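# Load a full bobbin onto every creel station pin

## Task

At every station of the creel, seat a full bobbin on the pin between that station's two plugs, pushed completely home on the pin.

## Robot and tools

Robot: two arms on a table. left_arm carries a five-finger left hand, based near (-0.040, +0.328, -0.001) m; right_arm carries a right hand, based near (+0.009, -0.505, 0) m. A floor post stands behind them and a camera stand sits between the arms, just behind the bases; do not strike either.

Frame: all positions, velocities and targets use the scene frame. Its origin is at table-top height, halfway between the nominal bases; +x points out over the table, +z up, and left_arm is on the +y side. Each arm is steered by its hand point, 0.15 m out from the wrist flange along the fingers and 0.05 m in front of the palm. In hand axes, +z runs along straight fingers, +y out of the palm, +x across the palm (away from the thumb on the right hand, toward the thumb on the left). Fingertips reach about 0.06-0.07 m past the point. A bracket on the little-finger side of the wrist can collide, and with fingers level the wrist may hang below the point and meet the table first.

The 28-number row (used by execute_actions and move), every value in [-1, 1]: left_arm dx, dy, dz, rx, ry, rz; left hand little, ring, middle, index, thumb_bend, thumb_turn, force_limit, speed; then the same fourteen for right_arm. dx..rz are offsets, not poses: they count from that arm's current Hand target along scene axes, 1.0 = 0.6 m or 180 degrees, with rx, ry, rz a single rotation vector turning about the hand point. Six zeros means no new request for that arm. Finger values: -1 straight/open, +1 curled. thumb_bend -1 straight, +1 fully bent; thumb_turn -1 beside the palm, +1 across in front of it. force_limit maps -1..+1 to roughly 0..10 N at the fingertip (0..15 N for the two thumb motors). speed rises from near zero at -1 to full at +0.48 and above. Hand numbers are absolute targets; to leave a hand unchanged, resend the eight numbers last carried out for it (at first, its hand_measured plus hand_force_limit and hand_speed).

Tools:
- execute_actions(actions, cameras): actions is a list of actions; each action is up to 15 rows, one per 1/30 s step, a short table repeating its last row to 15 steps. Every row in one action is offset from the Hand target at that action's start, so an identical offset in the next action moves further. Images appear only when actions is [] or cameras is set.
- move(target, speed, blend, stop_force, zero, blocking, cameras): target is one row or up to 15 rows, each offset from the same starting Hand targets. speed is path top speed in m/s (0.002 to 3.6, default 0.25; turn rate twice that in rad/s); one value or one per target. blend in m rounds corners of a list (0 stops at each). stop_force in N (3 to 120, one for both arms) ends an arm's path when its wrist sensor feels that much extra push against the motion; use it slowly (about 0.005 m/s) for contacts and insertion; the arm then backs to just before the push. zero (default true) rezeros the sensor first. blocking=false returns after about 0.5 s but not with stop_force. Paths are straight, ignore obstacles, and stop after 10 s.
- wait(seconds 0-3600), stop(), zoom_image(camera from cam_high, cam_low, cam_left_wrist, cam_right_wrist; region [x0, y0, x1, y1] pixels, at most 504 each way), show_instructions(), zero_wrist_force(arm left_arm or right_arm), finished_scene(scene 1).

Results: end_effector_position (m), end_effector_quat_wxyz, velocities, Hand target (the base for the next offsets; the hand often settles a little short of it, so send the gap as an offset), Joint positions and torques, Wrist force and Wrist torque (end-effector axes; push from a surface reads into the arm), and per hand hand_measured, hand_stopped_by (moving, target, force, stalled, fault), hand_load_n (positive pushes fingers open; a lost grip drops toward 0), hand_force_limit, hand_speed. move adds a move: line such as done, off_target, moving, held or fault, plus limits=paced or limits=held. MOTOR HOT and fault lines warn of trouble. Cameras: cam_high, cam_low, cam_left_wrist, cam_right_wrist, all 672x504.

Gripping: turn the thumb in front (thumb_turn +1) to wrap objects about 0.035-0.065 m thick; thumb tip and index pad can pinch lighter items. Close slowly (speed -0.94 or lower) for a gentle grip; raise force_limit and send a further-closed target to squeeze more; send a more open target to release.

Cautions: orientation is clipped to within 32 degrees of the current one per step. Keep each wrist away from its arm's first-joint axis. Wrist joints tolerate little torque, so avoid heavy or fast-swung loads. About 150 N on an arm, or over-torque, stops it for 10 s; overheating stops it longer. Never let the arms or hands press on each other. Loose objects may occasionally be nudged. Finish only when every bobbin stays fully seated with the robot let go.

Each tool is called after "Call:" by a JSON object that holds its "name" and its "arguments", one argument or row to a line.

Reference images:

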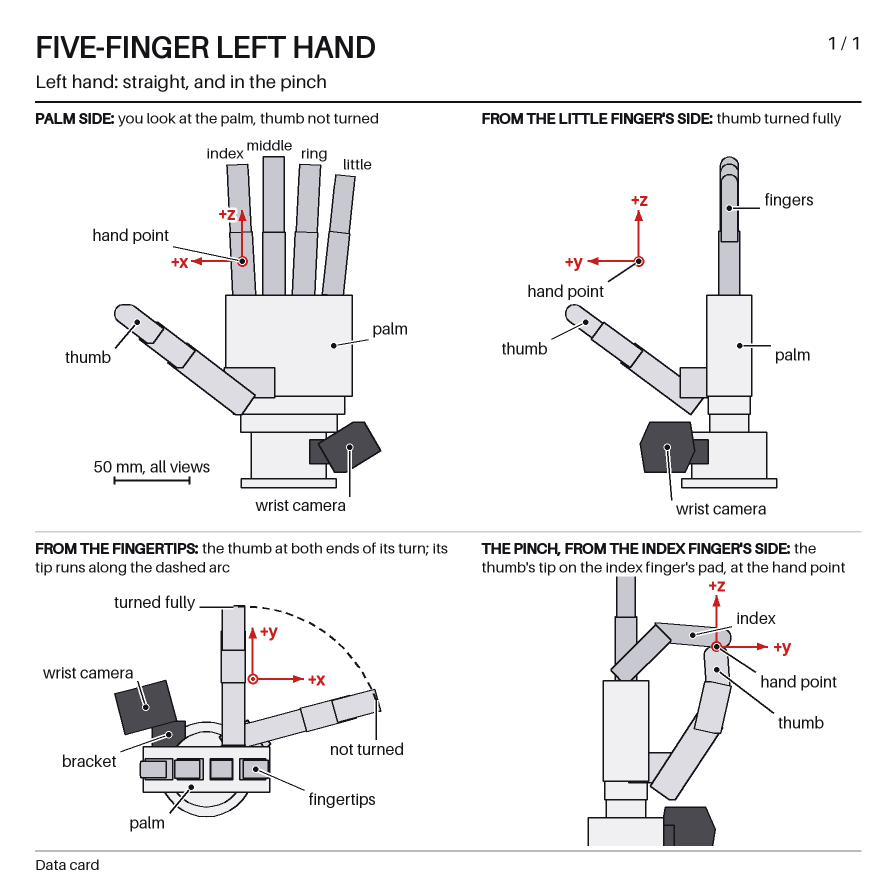

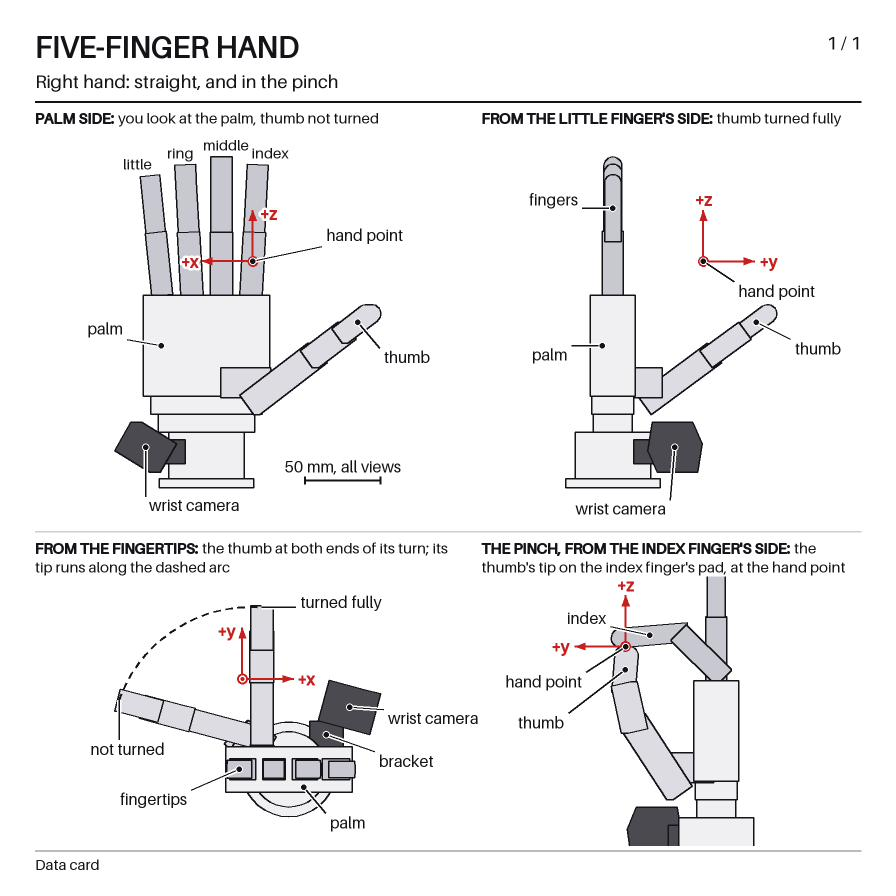

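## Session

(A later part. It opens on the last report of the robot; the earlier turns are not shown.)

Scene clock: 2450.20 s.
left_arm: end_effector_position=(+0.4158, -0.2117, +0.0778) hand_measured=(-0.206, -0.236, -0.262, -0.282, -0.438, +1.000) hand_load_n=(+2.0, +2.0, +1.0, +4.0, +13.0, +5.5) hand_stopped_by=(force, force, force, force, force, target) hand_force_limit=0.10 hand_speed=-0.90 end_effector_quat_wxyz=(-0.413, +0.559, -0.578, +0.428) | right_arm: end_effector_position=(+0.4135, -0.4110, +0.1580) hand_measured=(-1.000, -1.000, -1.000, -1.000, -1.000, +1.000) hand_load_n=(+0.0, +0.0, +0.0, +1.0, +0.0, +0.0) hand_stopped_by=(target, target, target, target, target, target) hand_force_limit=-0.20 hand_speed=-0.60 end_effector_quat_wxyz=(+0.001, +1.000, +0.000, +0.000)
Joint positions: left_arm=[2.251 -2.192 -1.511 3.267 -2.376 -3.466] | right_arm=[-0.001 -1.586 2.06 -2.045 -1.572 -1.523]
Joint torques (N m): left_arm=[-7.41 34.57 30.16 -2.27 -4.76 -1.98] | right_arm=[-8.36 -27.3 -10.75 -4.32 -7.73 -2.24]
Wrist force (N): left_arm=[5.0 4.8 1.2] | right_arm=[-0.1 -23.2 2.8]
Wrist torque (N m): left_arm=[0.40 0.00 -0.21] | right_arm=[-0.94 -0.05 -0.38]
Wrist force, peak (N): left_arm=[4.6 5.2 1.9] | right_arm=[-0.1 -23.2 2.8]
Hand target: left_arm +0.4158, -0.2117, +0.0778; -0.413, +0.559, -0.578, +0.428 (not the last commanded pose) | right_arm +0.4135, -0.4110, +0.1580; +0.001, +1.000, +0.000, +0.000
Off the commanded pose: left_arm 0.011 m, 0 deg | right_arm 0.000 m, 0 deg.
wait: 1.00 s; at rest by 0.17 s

Call:
{"name": "wait", "arguments": {
  "seconds": 0.1,
  "cameras": ["cam_high","cam_left_wrist"]
}}

Call:
{"name": "zoom_image", "arguments": {
  "camera": "cam_high",
  "region": [200, 180, 400, 330]
}}

Scene clock: 2481.07 s.
left_arm: end_effector_position=(+0.4158, -0.2117, +0.0778) hand_measured=(-0.206, -0.236, -0.262, -0.282, -0.438, +1.000) hand_load_n=(+2.0, +2.5, +1.0, +4.0, +13.0, +6.0) hand_stopped_by=(force, force, force, force, force, target) hand_force_limit=0.10 hand_speed=-0.90 end_effector_quat_wxyz=(-0.413, +0.559, -0.578, +0.428) | right_arm: end_effector_position=(+0.4135, -0.4110, +0.1580) hand_measured=(-1.000, -1.000, -1.000, -1.000, -1.000, +1.000) hand_load_n=(+0.0, +0.0, +0.0, +1.0, +0.0, +0.0) hand_stopped_by=(target, target, target, target, target, target) hand_force_limit=-0.20 hand_speed=-0.60 end_effector_quat_wxyz=(+0.001, +1.000, +0.000, +0.000)
Joint positions: left_arm=[2.251 -2.192 -1.511 3.267 -2.376 -3.466] | right_arm=[-0.001 -1.586 2.06 -2.045 -1.572 -1.523]
Joint torques (N m): left_arm=[-6.94 36.36 28.79 1.62 -0.36 -2.07] | right_arm=[-7.79 -26.42 -11.72 -4.24 -7.79 -2.31]
Wrist force (N): left_arm=[4.6 5.0 1.5] | right_arm=[-0.3 -23.1 2.7]
Wrist torque (N m): left_arm=[0.41 0.08 -0.24] | right_arm=[-0.91 -0.02 -0.39]
Wrist force, peak (N): left_arm=[4.7 5.5 1.7] | right_arm=[-0.2 -23.3 2.6]
Hand target: left_arm +0.4158, -0.2117, +0.0778; -0.413, +0.559, -0.578, +0.428 (not the last commanded pose) | right_arm +0.4135, -0.4110, +0.1580; +0.001, +1.000, +0.000, +0.000
Off the commanded pose: left_arm 0.011 m, 0 deg | right_arm 0.000 m, 0 deg.
wait: 0.10 s; at rest from the start
cam_left_wrist: T_world_to_cam=[[0.27588, -0.30709, 0.91082, -0.24806], [-0.58249, -0.80718, -0.09571, 0.07748], [0.76459, -0.50414, -0.40156, -0.27917]] pos_world=[0.32702, -0.15438, 0.12125]

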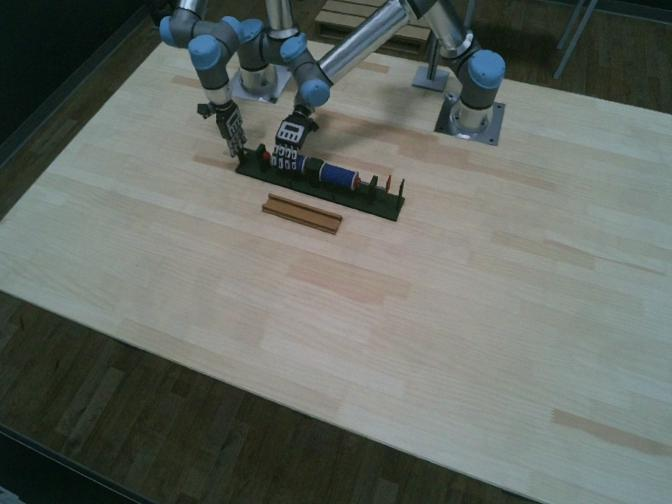

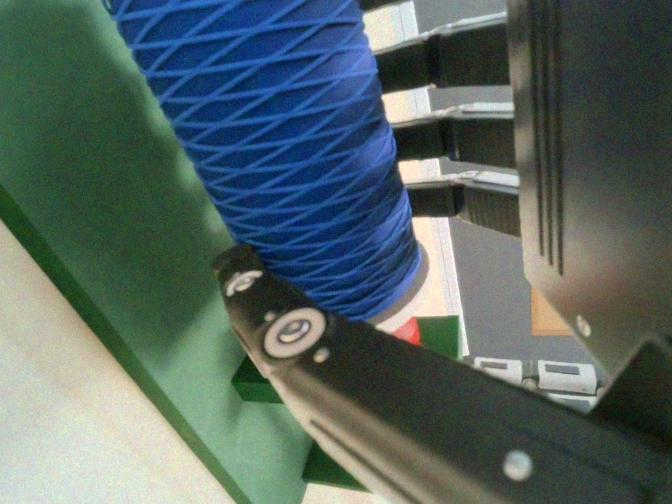

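Scaled by 2.520 from the camera's image (finer frame: 960x720).

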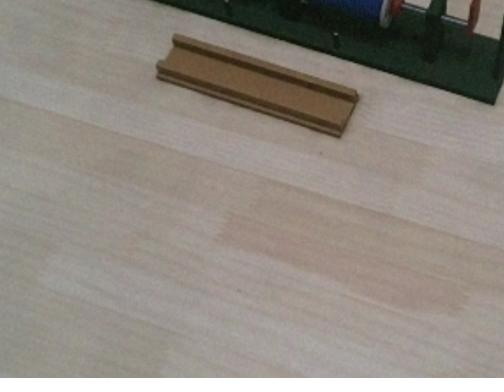

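Call:
{"name": "zoom_image", "arguments": {
  "camera": "cam_high",
  "region": [225, 110, 365, 215]
}}

Call:
{"name": "zoom_image", "arguments": {
  "camera": "cam_high",
  "region": [260, 135, 340, 195]
}}

Scaled by 3.600 from the camera's image (finer frame: 960x720).

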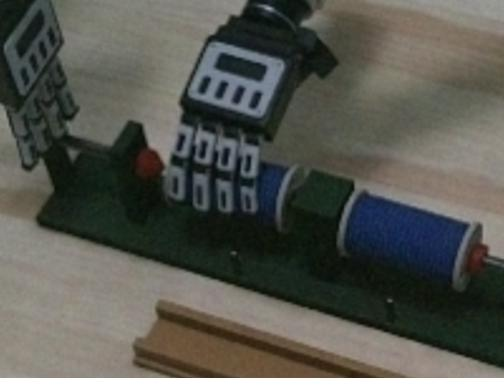

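Scaled by 6.300 from the camera's image (finer frame: 960x720).

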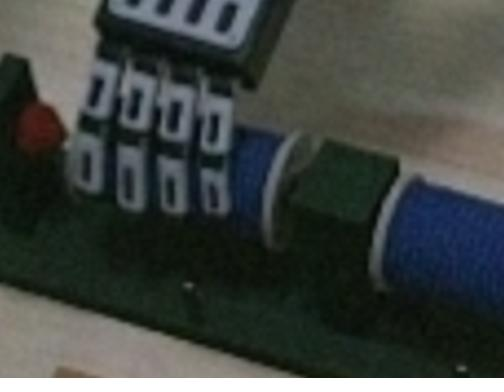

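Call:
{"name": "zoom_image", "arguments": {
  "camera": "cam_high",
  "region": [290, 145, 335, 190]
}}

Scaled by 11.200 from the camera's image (finer frame: 960x720).

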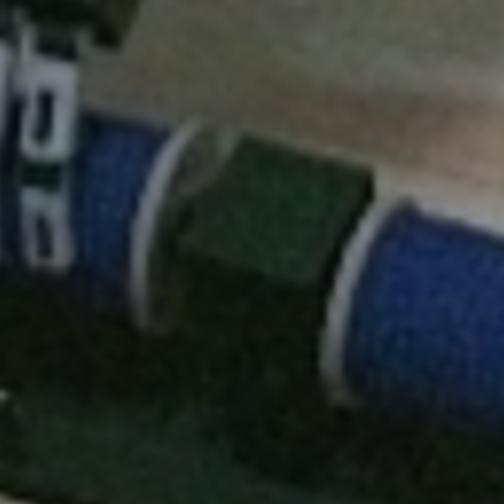

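Call:
{"name": "move", "arguments": {
  "target": [
    [-0.00167,0,0,0,0,0,0.3,0.3,0.3,0.3,0.5,1,0.1,-0.9,0,0,0,0,0,0,-1,-1,-1,-1,-1,1,-0.2,-0.6]
  ],
  "speed": 0.01
}}

Call:
{"name": "move", "arguments": {
  "target": [
    [-0.00167,0,0,0,0,0,0.3,0.3,0.3,0.3,0.5,1,0.1,-0.9,0,0,0,0,0,0,-1,-1,-1,-1,-1,1,-0.2,-0.6]
  ],
  "speed": 0.01
}}

Call:
{"name": "move", "arguments": {
  "target": [
    [-0.00167,0,0,0,0,0,0.3,0.3,0.3,0.3,0.5,1,0.1,-0.9,0,0,0,0,0,0,-1,-1,-1,-1,-1,1,-0.2,-0.6]
  ],
  "speed": 0.01
}}

Scene clock: 2542.23 s.
left_arm: end_effector_position=(+0.4147, -0.2118, +0.0778) hand_measured=(-0.206, -0.236, -0.262, -0.282, -0.438, +1.000) hand_load_n=(+4.0, +3.0, +1.5, +3.5, +13.0, +4.5) hand_stopped_by=(force, force, force, force, force, target) hand_force_limit=0.10 hand_speed=-0.90 end_effector_quat_wxyz=(-0.413, +0.558, -0.578, +0.428) | right_arm: end_effector_position=(+0.4135, -0.4110, +0.1580) hand_measured=(-1.000, -1.000, -1.000, -1.000, -1.000, +1.000) hand_load_n=(+0.0, +0.0, +0.0, +1.0, +0.0, +0.0) hand_stopped_by=(target, target, target, target, target, target) hand_force_limit=-0.20 hand_speed=-0.60 end_effector_quat_wxyz=(+0.001, +1.000, +0.000, +0.000)
Joint positions: left_arm=[2.249 -2.191 -1.512 3.267 -2.378 -3.467] | right_arm=[-0.001 -1.586 2.06 -2.045 -1.572 -1.523]
Joint torques (N m): left_arm=[4.49 47.54 3.29 0.8 -5.43 -0.32] | right_arm=[-9.47 -25.43 -11.91 -4.24 -7.74 -1.99]
Wrist force (N): left_arm=[6.7 5.0 5.0] | right_arm=[0.0 -23.1 2.9]
Wrist torque (N m): left_arm=[0.27 0.16 -0.13] | right_arm=[-0.91 -0.05 -0.38]
Wrist force, peak (N): left_arm=[6.7 5.0 5.0] | right_arm=[-0.4 -23.4 2.3]
Hand target: left_arm +0.4148, -0.2117, +0.0778; -0.413, +0.559, -0.578, +0.428 | right_arm +0.4135, -0.4110, +0.1580; +0.001, +1.000, +0.000, +0.000
Off the commanded pose: left_arm 0.000 m, 0 deg | right_arm 0.000 m, 0 deg.
move: done

Scene clock: 2542.73 s.
left_arm: end_effector_position=(+0.4137, -0.2117, +0.0778) hand_measured=(-0.206, -0.236, -0.262, -0.282, -0.438, +1.000) hand_load_n=(+4.5, +3.5, +1.5, +4.0, +12.5, +4.5) hand_stopped_by=(force, force, force, force, force, target) hand_force_limit=0.10 hand_speed=-0.90 end_effector_quat_wxyz=(-0.413, +0.559, -0.578, +0.428) | right_arm: end_effector_position=(+0.4135, -0.4110, +0.1580) hand_measured=(-1.000, -1.000, -1.000, -1.000, -1.000, +1.000) hand_load_n=(+0.0, +0.0, +0.0, +1.0, +0.0, +0.0) hand_stopped_by=(target, target, target, target, target, target) hand_force_limit=-0.20 hand_speed=-0.60 end_effector_quat_wxyz=(+0.001, +1.000, +0.000, +0.000)
Joint positions: left_arm=[2.248 -2.19 -1.513 3.267 -2.379 -3.468] | right_arm=[-0.001 -1.586 2.06 -2.045 -1.572 -1.523]
Joint torques (N m): left_arm=[-0.19 40.96 12.82 -0.81 -3.08 -1.05] | right_arm=[-9.8 -26.88 -11.87 -4.28 -7.75 -2.16]
Wrist force (N): left_arm=[8.1 2.8 5.3] | right_arm=[-0.3 -23.0 2.8]
Wrist torque (N m): left_arm=[0.15 0.21 0.02] | right_arm=[-0.91 -0.03 -0.38]
Wrist force, peak (N): left_arm=[8.2 3.9 5.6] | right_arm=[-0.1 -23.2 3.0]
Hand target: left_arm +0.4138, -0.2117, +0.0778; -0.413, +0.559, -0.578, +0.428 | right_arm +0.4135, -0.4110, +0.1580; +0.001, +1.000, +0.000, +0.000
Off the commanded pose: left_arm 0.000 m, 0 deg | right_arm 0.000 m, 0 deg.
move: done

Scene clock: 2543.23 s.
left_arm: end_effector_position=(+0.4127, -0.2117, +0.0778) hand_measured=(-0.206, -0.236, -0.262, -0.282, -0.438, +1.000) hand_load_n=(+4.5, +4.0, +2.0, +4.0, +13.0, +4.0) hand_stopped_by=(force, force, force, force, force, target) hand_force_limit=0.10 hand_speed=-0.90 end_effector_quat_wxyz=(-0.413, +0.559, -0.578, +0.428) | right_arm: end_effector_position=(+0.4135, -0.4110, +0.1580) hand_measured=(-1.000, -1.000, -1.000, -1.000, -1.000, +1.000) hand_load_n=(+0.0, +0.0, +0.0, +1.0, +0.0, +0.0) hand_stopped_by=(target, target, target, target, target, target) hand_force_limit=-0.20 hand_speed=-0.60 end_effector_quat_wxyz=(+0.001, +1.000, +0.000, +0.000)
Joint positions: left_arm=[2.246 -2.19 -1.515 3.267 -2.38 -3.469] | right_arm=[-0.001 -1.586 2.06 -2.045 -1.572 -1.523]
Joint torques (N m): left_arm=[1.51 44.76 8.88 -3.41 -3.72 -0.58] | right_arm=[-9.53 -26.65 -12.04 -4.24 -7.99 -2.28]
Wrist force (N): left_arm=[7.3 1.9 4.9] | right_arm=[-0.6 -23.0 2.5]
Wrist torque (N m): left_arm=[0.11 0.22 0.05] | right_arm=[-0.90 -0.01 -0.39]
Wrist force, peak (N): left_arm=[8.0 3.1 5.8] | right_arm=[-0.4 -23.2 2.5]
Hand target: left_arm +0.4128, -0.2117, +0.0778; -0.413, +0.559, -0.578, +0.428 | right_arm +0.4135, -0.4110, +0.1580; +0.001, +1.000, +0.000, +0.000
Off the commanded pose: left_arm 0.000 m, 0 deg | right_arm 0.000 m, 0 deg.
move: done

Call:
{"name": "wait", "arguments": {
  "seconds": 0.1,
  "cameras": ["cam_high"]
}}

Call:
{"name": "zoom_image", "arguments": {
  "camera": "cam_high",
  "region": [296, 150, 320, 174]
}}

Call:
{"name": "zoom_image", "arguments": {
  "camera": "cam_high",
  "region": [312, 158, 336, 182]
}}

Scene clock: 2583.17 s.
left_arm: end_effector_position=(+0.4128, -0.2117, +0.0778) hand_measured=(-0.206, -0.236, -0.262, -0.282, -0.438, +1.000) hand_load_n=(+4.5, +4.0, +2.0, +4.0, +13.0, +4.0) hand_stopped_by=(force, force, force, force, force, target) hand_force_limit=0.10 hand_speed=-0.90 end_effector_quat_wxyz=(-0.413, +0.559, -0.578, +0.428) | right_arm: end_effector_position=(+0.4135, -0.4110, +0.1580) hand_measured=(-1.000, -1.000, -1.000, -1.000, -1.000, +1.000) hand_load_n=(+0.0, +0.0, +0.0, +1.0, +0.0, +0.5) hand_stopped_by=(target, target, target, target, target, target) hand_force_limit=-0.20 hand_speed=-0.60 end_effector_quat_wxyz=(+0.001, +1.000, +0.000, +0.000)
Joint positions: left_arm=[2.246 -2.19 -1.515 3.267 -2.38 -3.469] | right_arm=[-0.001 -1.586 2.06 -2.045 -1.572 -1.523]
Joint torques (N m): left_arm=[10.45 35.36 27.27 -3.49 0.02 2.44] | right_arm=[-6.74 -26.18 -11.87 -4.17 -7.78 -2.26]
Wrist force (N): left_arm=[7.4 2.2 4.8] | right_arm=[-0.5 -23.0 2.5]
Wrist torque (N m): left_arm=[0.13 0.20 0.04] | right_arm=[-0.90 -0.01 -0.39]
Wrist force, peak (N): left_arm=[7.8 2.9 5.4] | right_arm=[-0.4 -23.3 2.6]
Hand target: left_arm +0.4128, -0.2117, +0.0778; -0.413, +0.559, -0.578, +0.428 | right_arm +0.4135, -0.4110, +0.1580; +0.001, +1.000, +0.000, +0.000
Off the commanded pose: left_arm 0.000 m, 0 deg | right_arm 0.000 m, 0 deg.
wait: 0.10 s; at rest from the start

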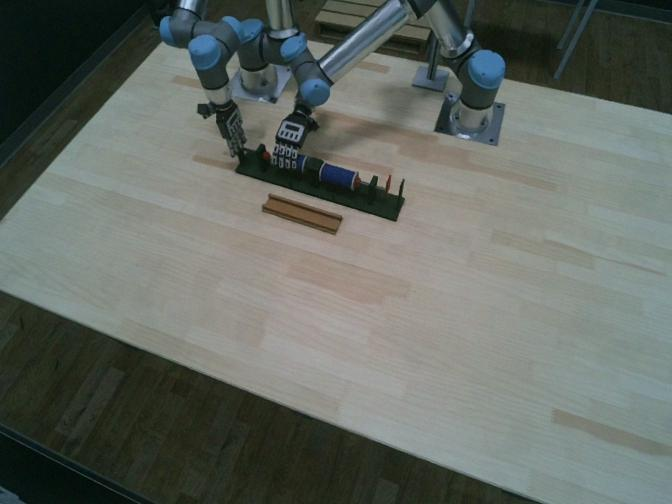

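Scaled by 21.000 from the camera's image (finer frame: 960x720).

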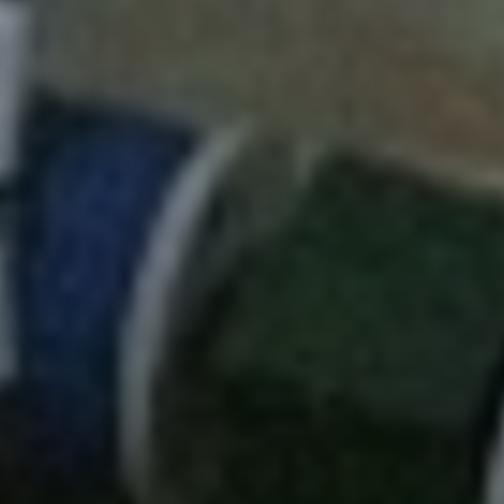

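Scaled by 21.000 from the camera's image (finer frame: 960x720).

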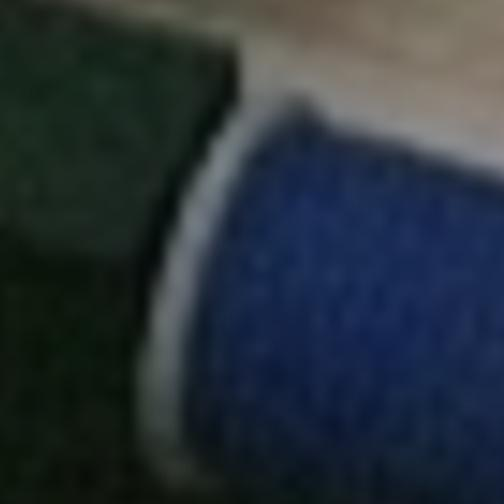

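Call:
{"name": "wait", "arguments": {
  "seconds": 0.1,
  "cameras": ["cam_right_wrist"]
}}

Scene clock: 2601.77 s.
left_arm: end_effector_position=(+0.4128, -0.2117, +0.0778) hand_measured=(-0.206, -0.236, -0.262, -0.282, -0.438, +1.000) hand_load_n=(+5.0, +4.0, +1.5, +4.0, +13.0, +4.0) hand_stopped_by=(force, force, force, force, force, target) hand_force_limit=0.10 hand_speed=-0.90 end_effector_quat_wxyz=(-0.413, +0.559, -0.578, +0.428) | right_arm: end_effector_position=(+0.4135, -0.4110, +0.1580) hand_measured=(-1.000, -1.000, -1.000, -1.000, -1.000, +1.000) hand_load_n=(+0.0, +0.0, +0.0, +1.0, +0.0, +0.0) hand_stopped_by=(target, target, target, target, target, target) hand_force_limit=-0.20 hand_speed=-0.60 end_effector_quat_wxyz=(+0.001, +1.000, +0.000, +0.000)
Joint positions: left_arm=[2.246 -2.19 -1.515 3.267 -2.38 -3.469] | right_arm=[-0.001 -1.586 2.06 -2.045 -1.572 -1.523]
Joint torques (N m): left_arm=[9.66 35.03 27.81 -3.55 -0.08 2.24] | right_arm=[-8.02 -25.26 -12.2 -4.07 -7.72 -2.2]
Wrist force (N): left_arm=[7.1 1.9 4.8] | right_arm=[-0.3 -22.9 2.1]
Wrist torque (N m): left_arm=[0.11 0.24 0.04] | right_arm=[-0.87 -0.05 -0.37]
Wrist force, peak (N): left_arm=[7.9 2.7 5.1] | right_arm=[-0.5 -23.3 2.4]
Hand target: left_arm +0.4128, -0.2117, +0.0778; -0.413, +0.559, -0.578, +0.428 | right_arm +0.4135, -0.4110, +0.1580; +0.001, +1.000, +0.000, +0.000
Off the commanded pose: left_arm 0.000 m, 0 deg | right_arm 0.000 m, 0 deg.
wait: 0.10 s; at rest from the start
cam_right_wrist: T_world_to_cam=[[0.22182, -0.97483, 0.02222, -0.49402], [-0.81724, -0.17344, 0.54958, 0.17331], [-0.5319, -0.14007, -0.83514, 0.41242]] pos_world=[0.47059, -0.39376, 0.26016]

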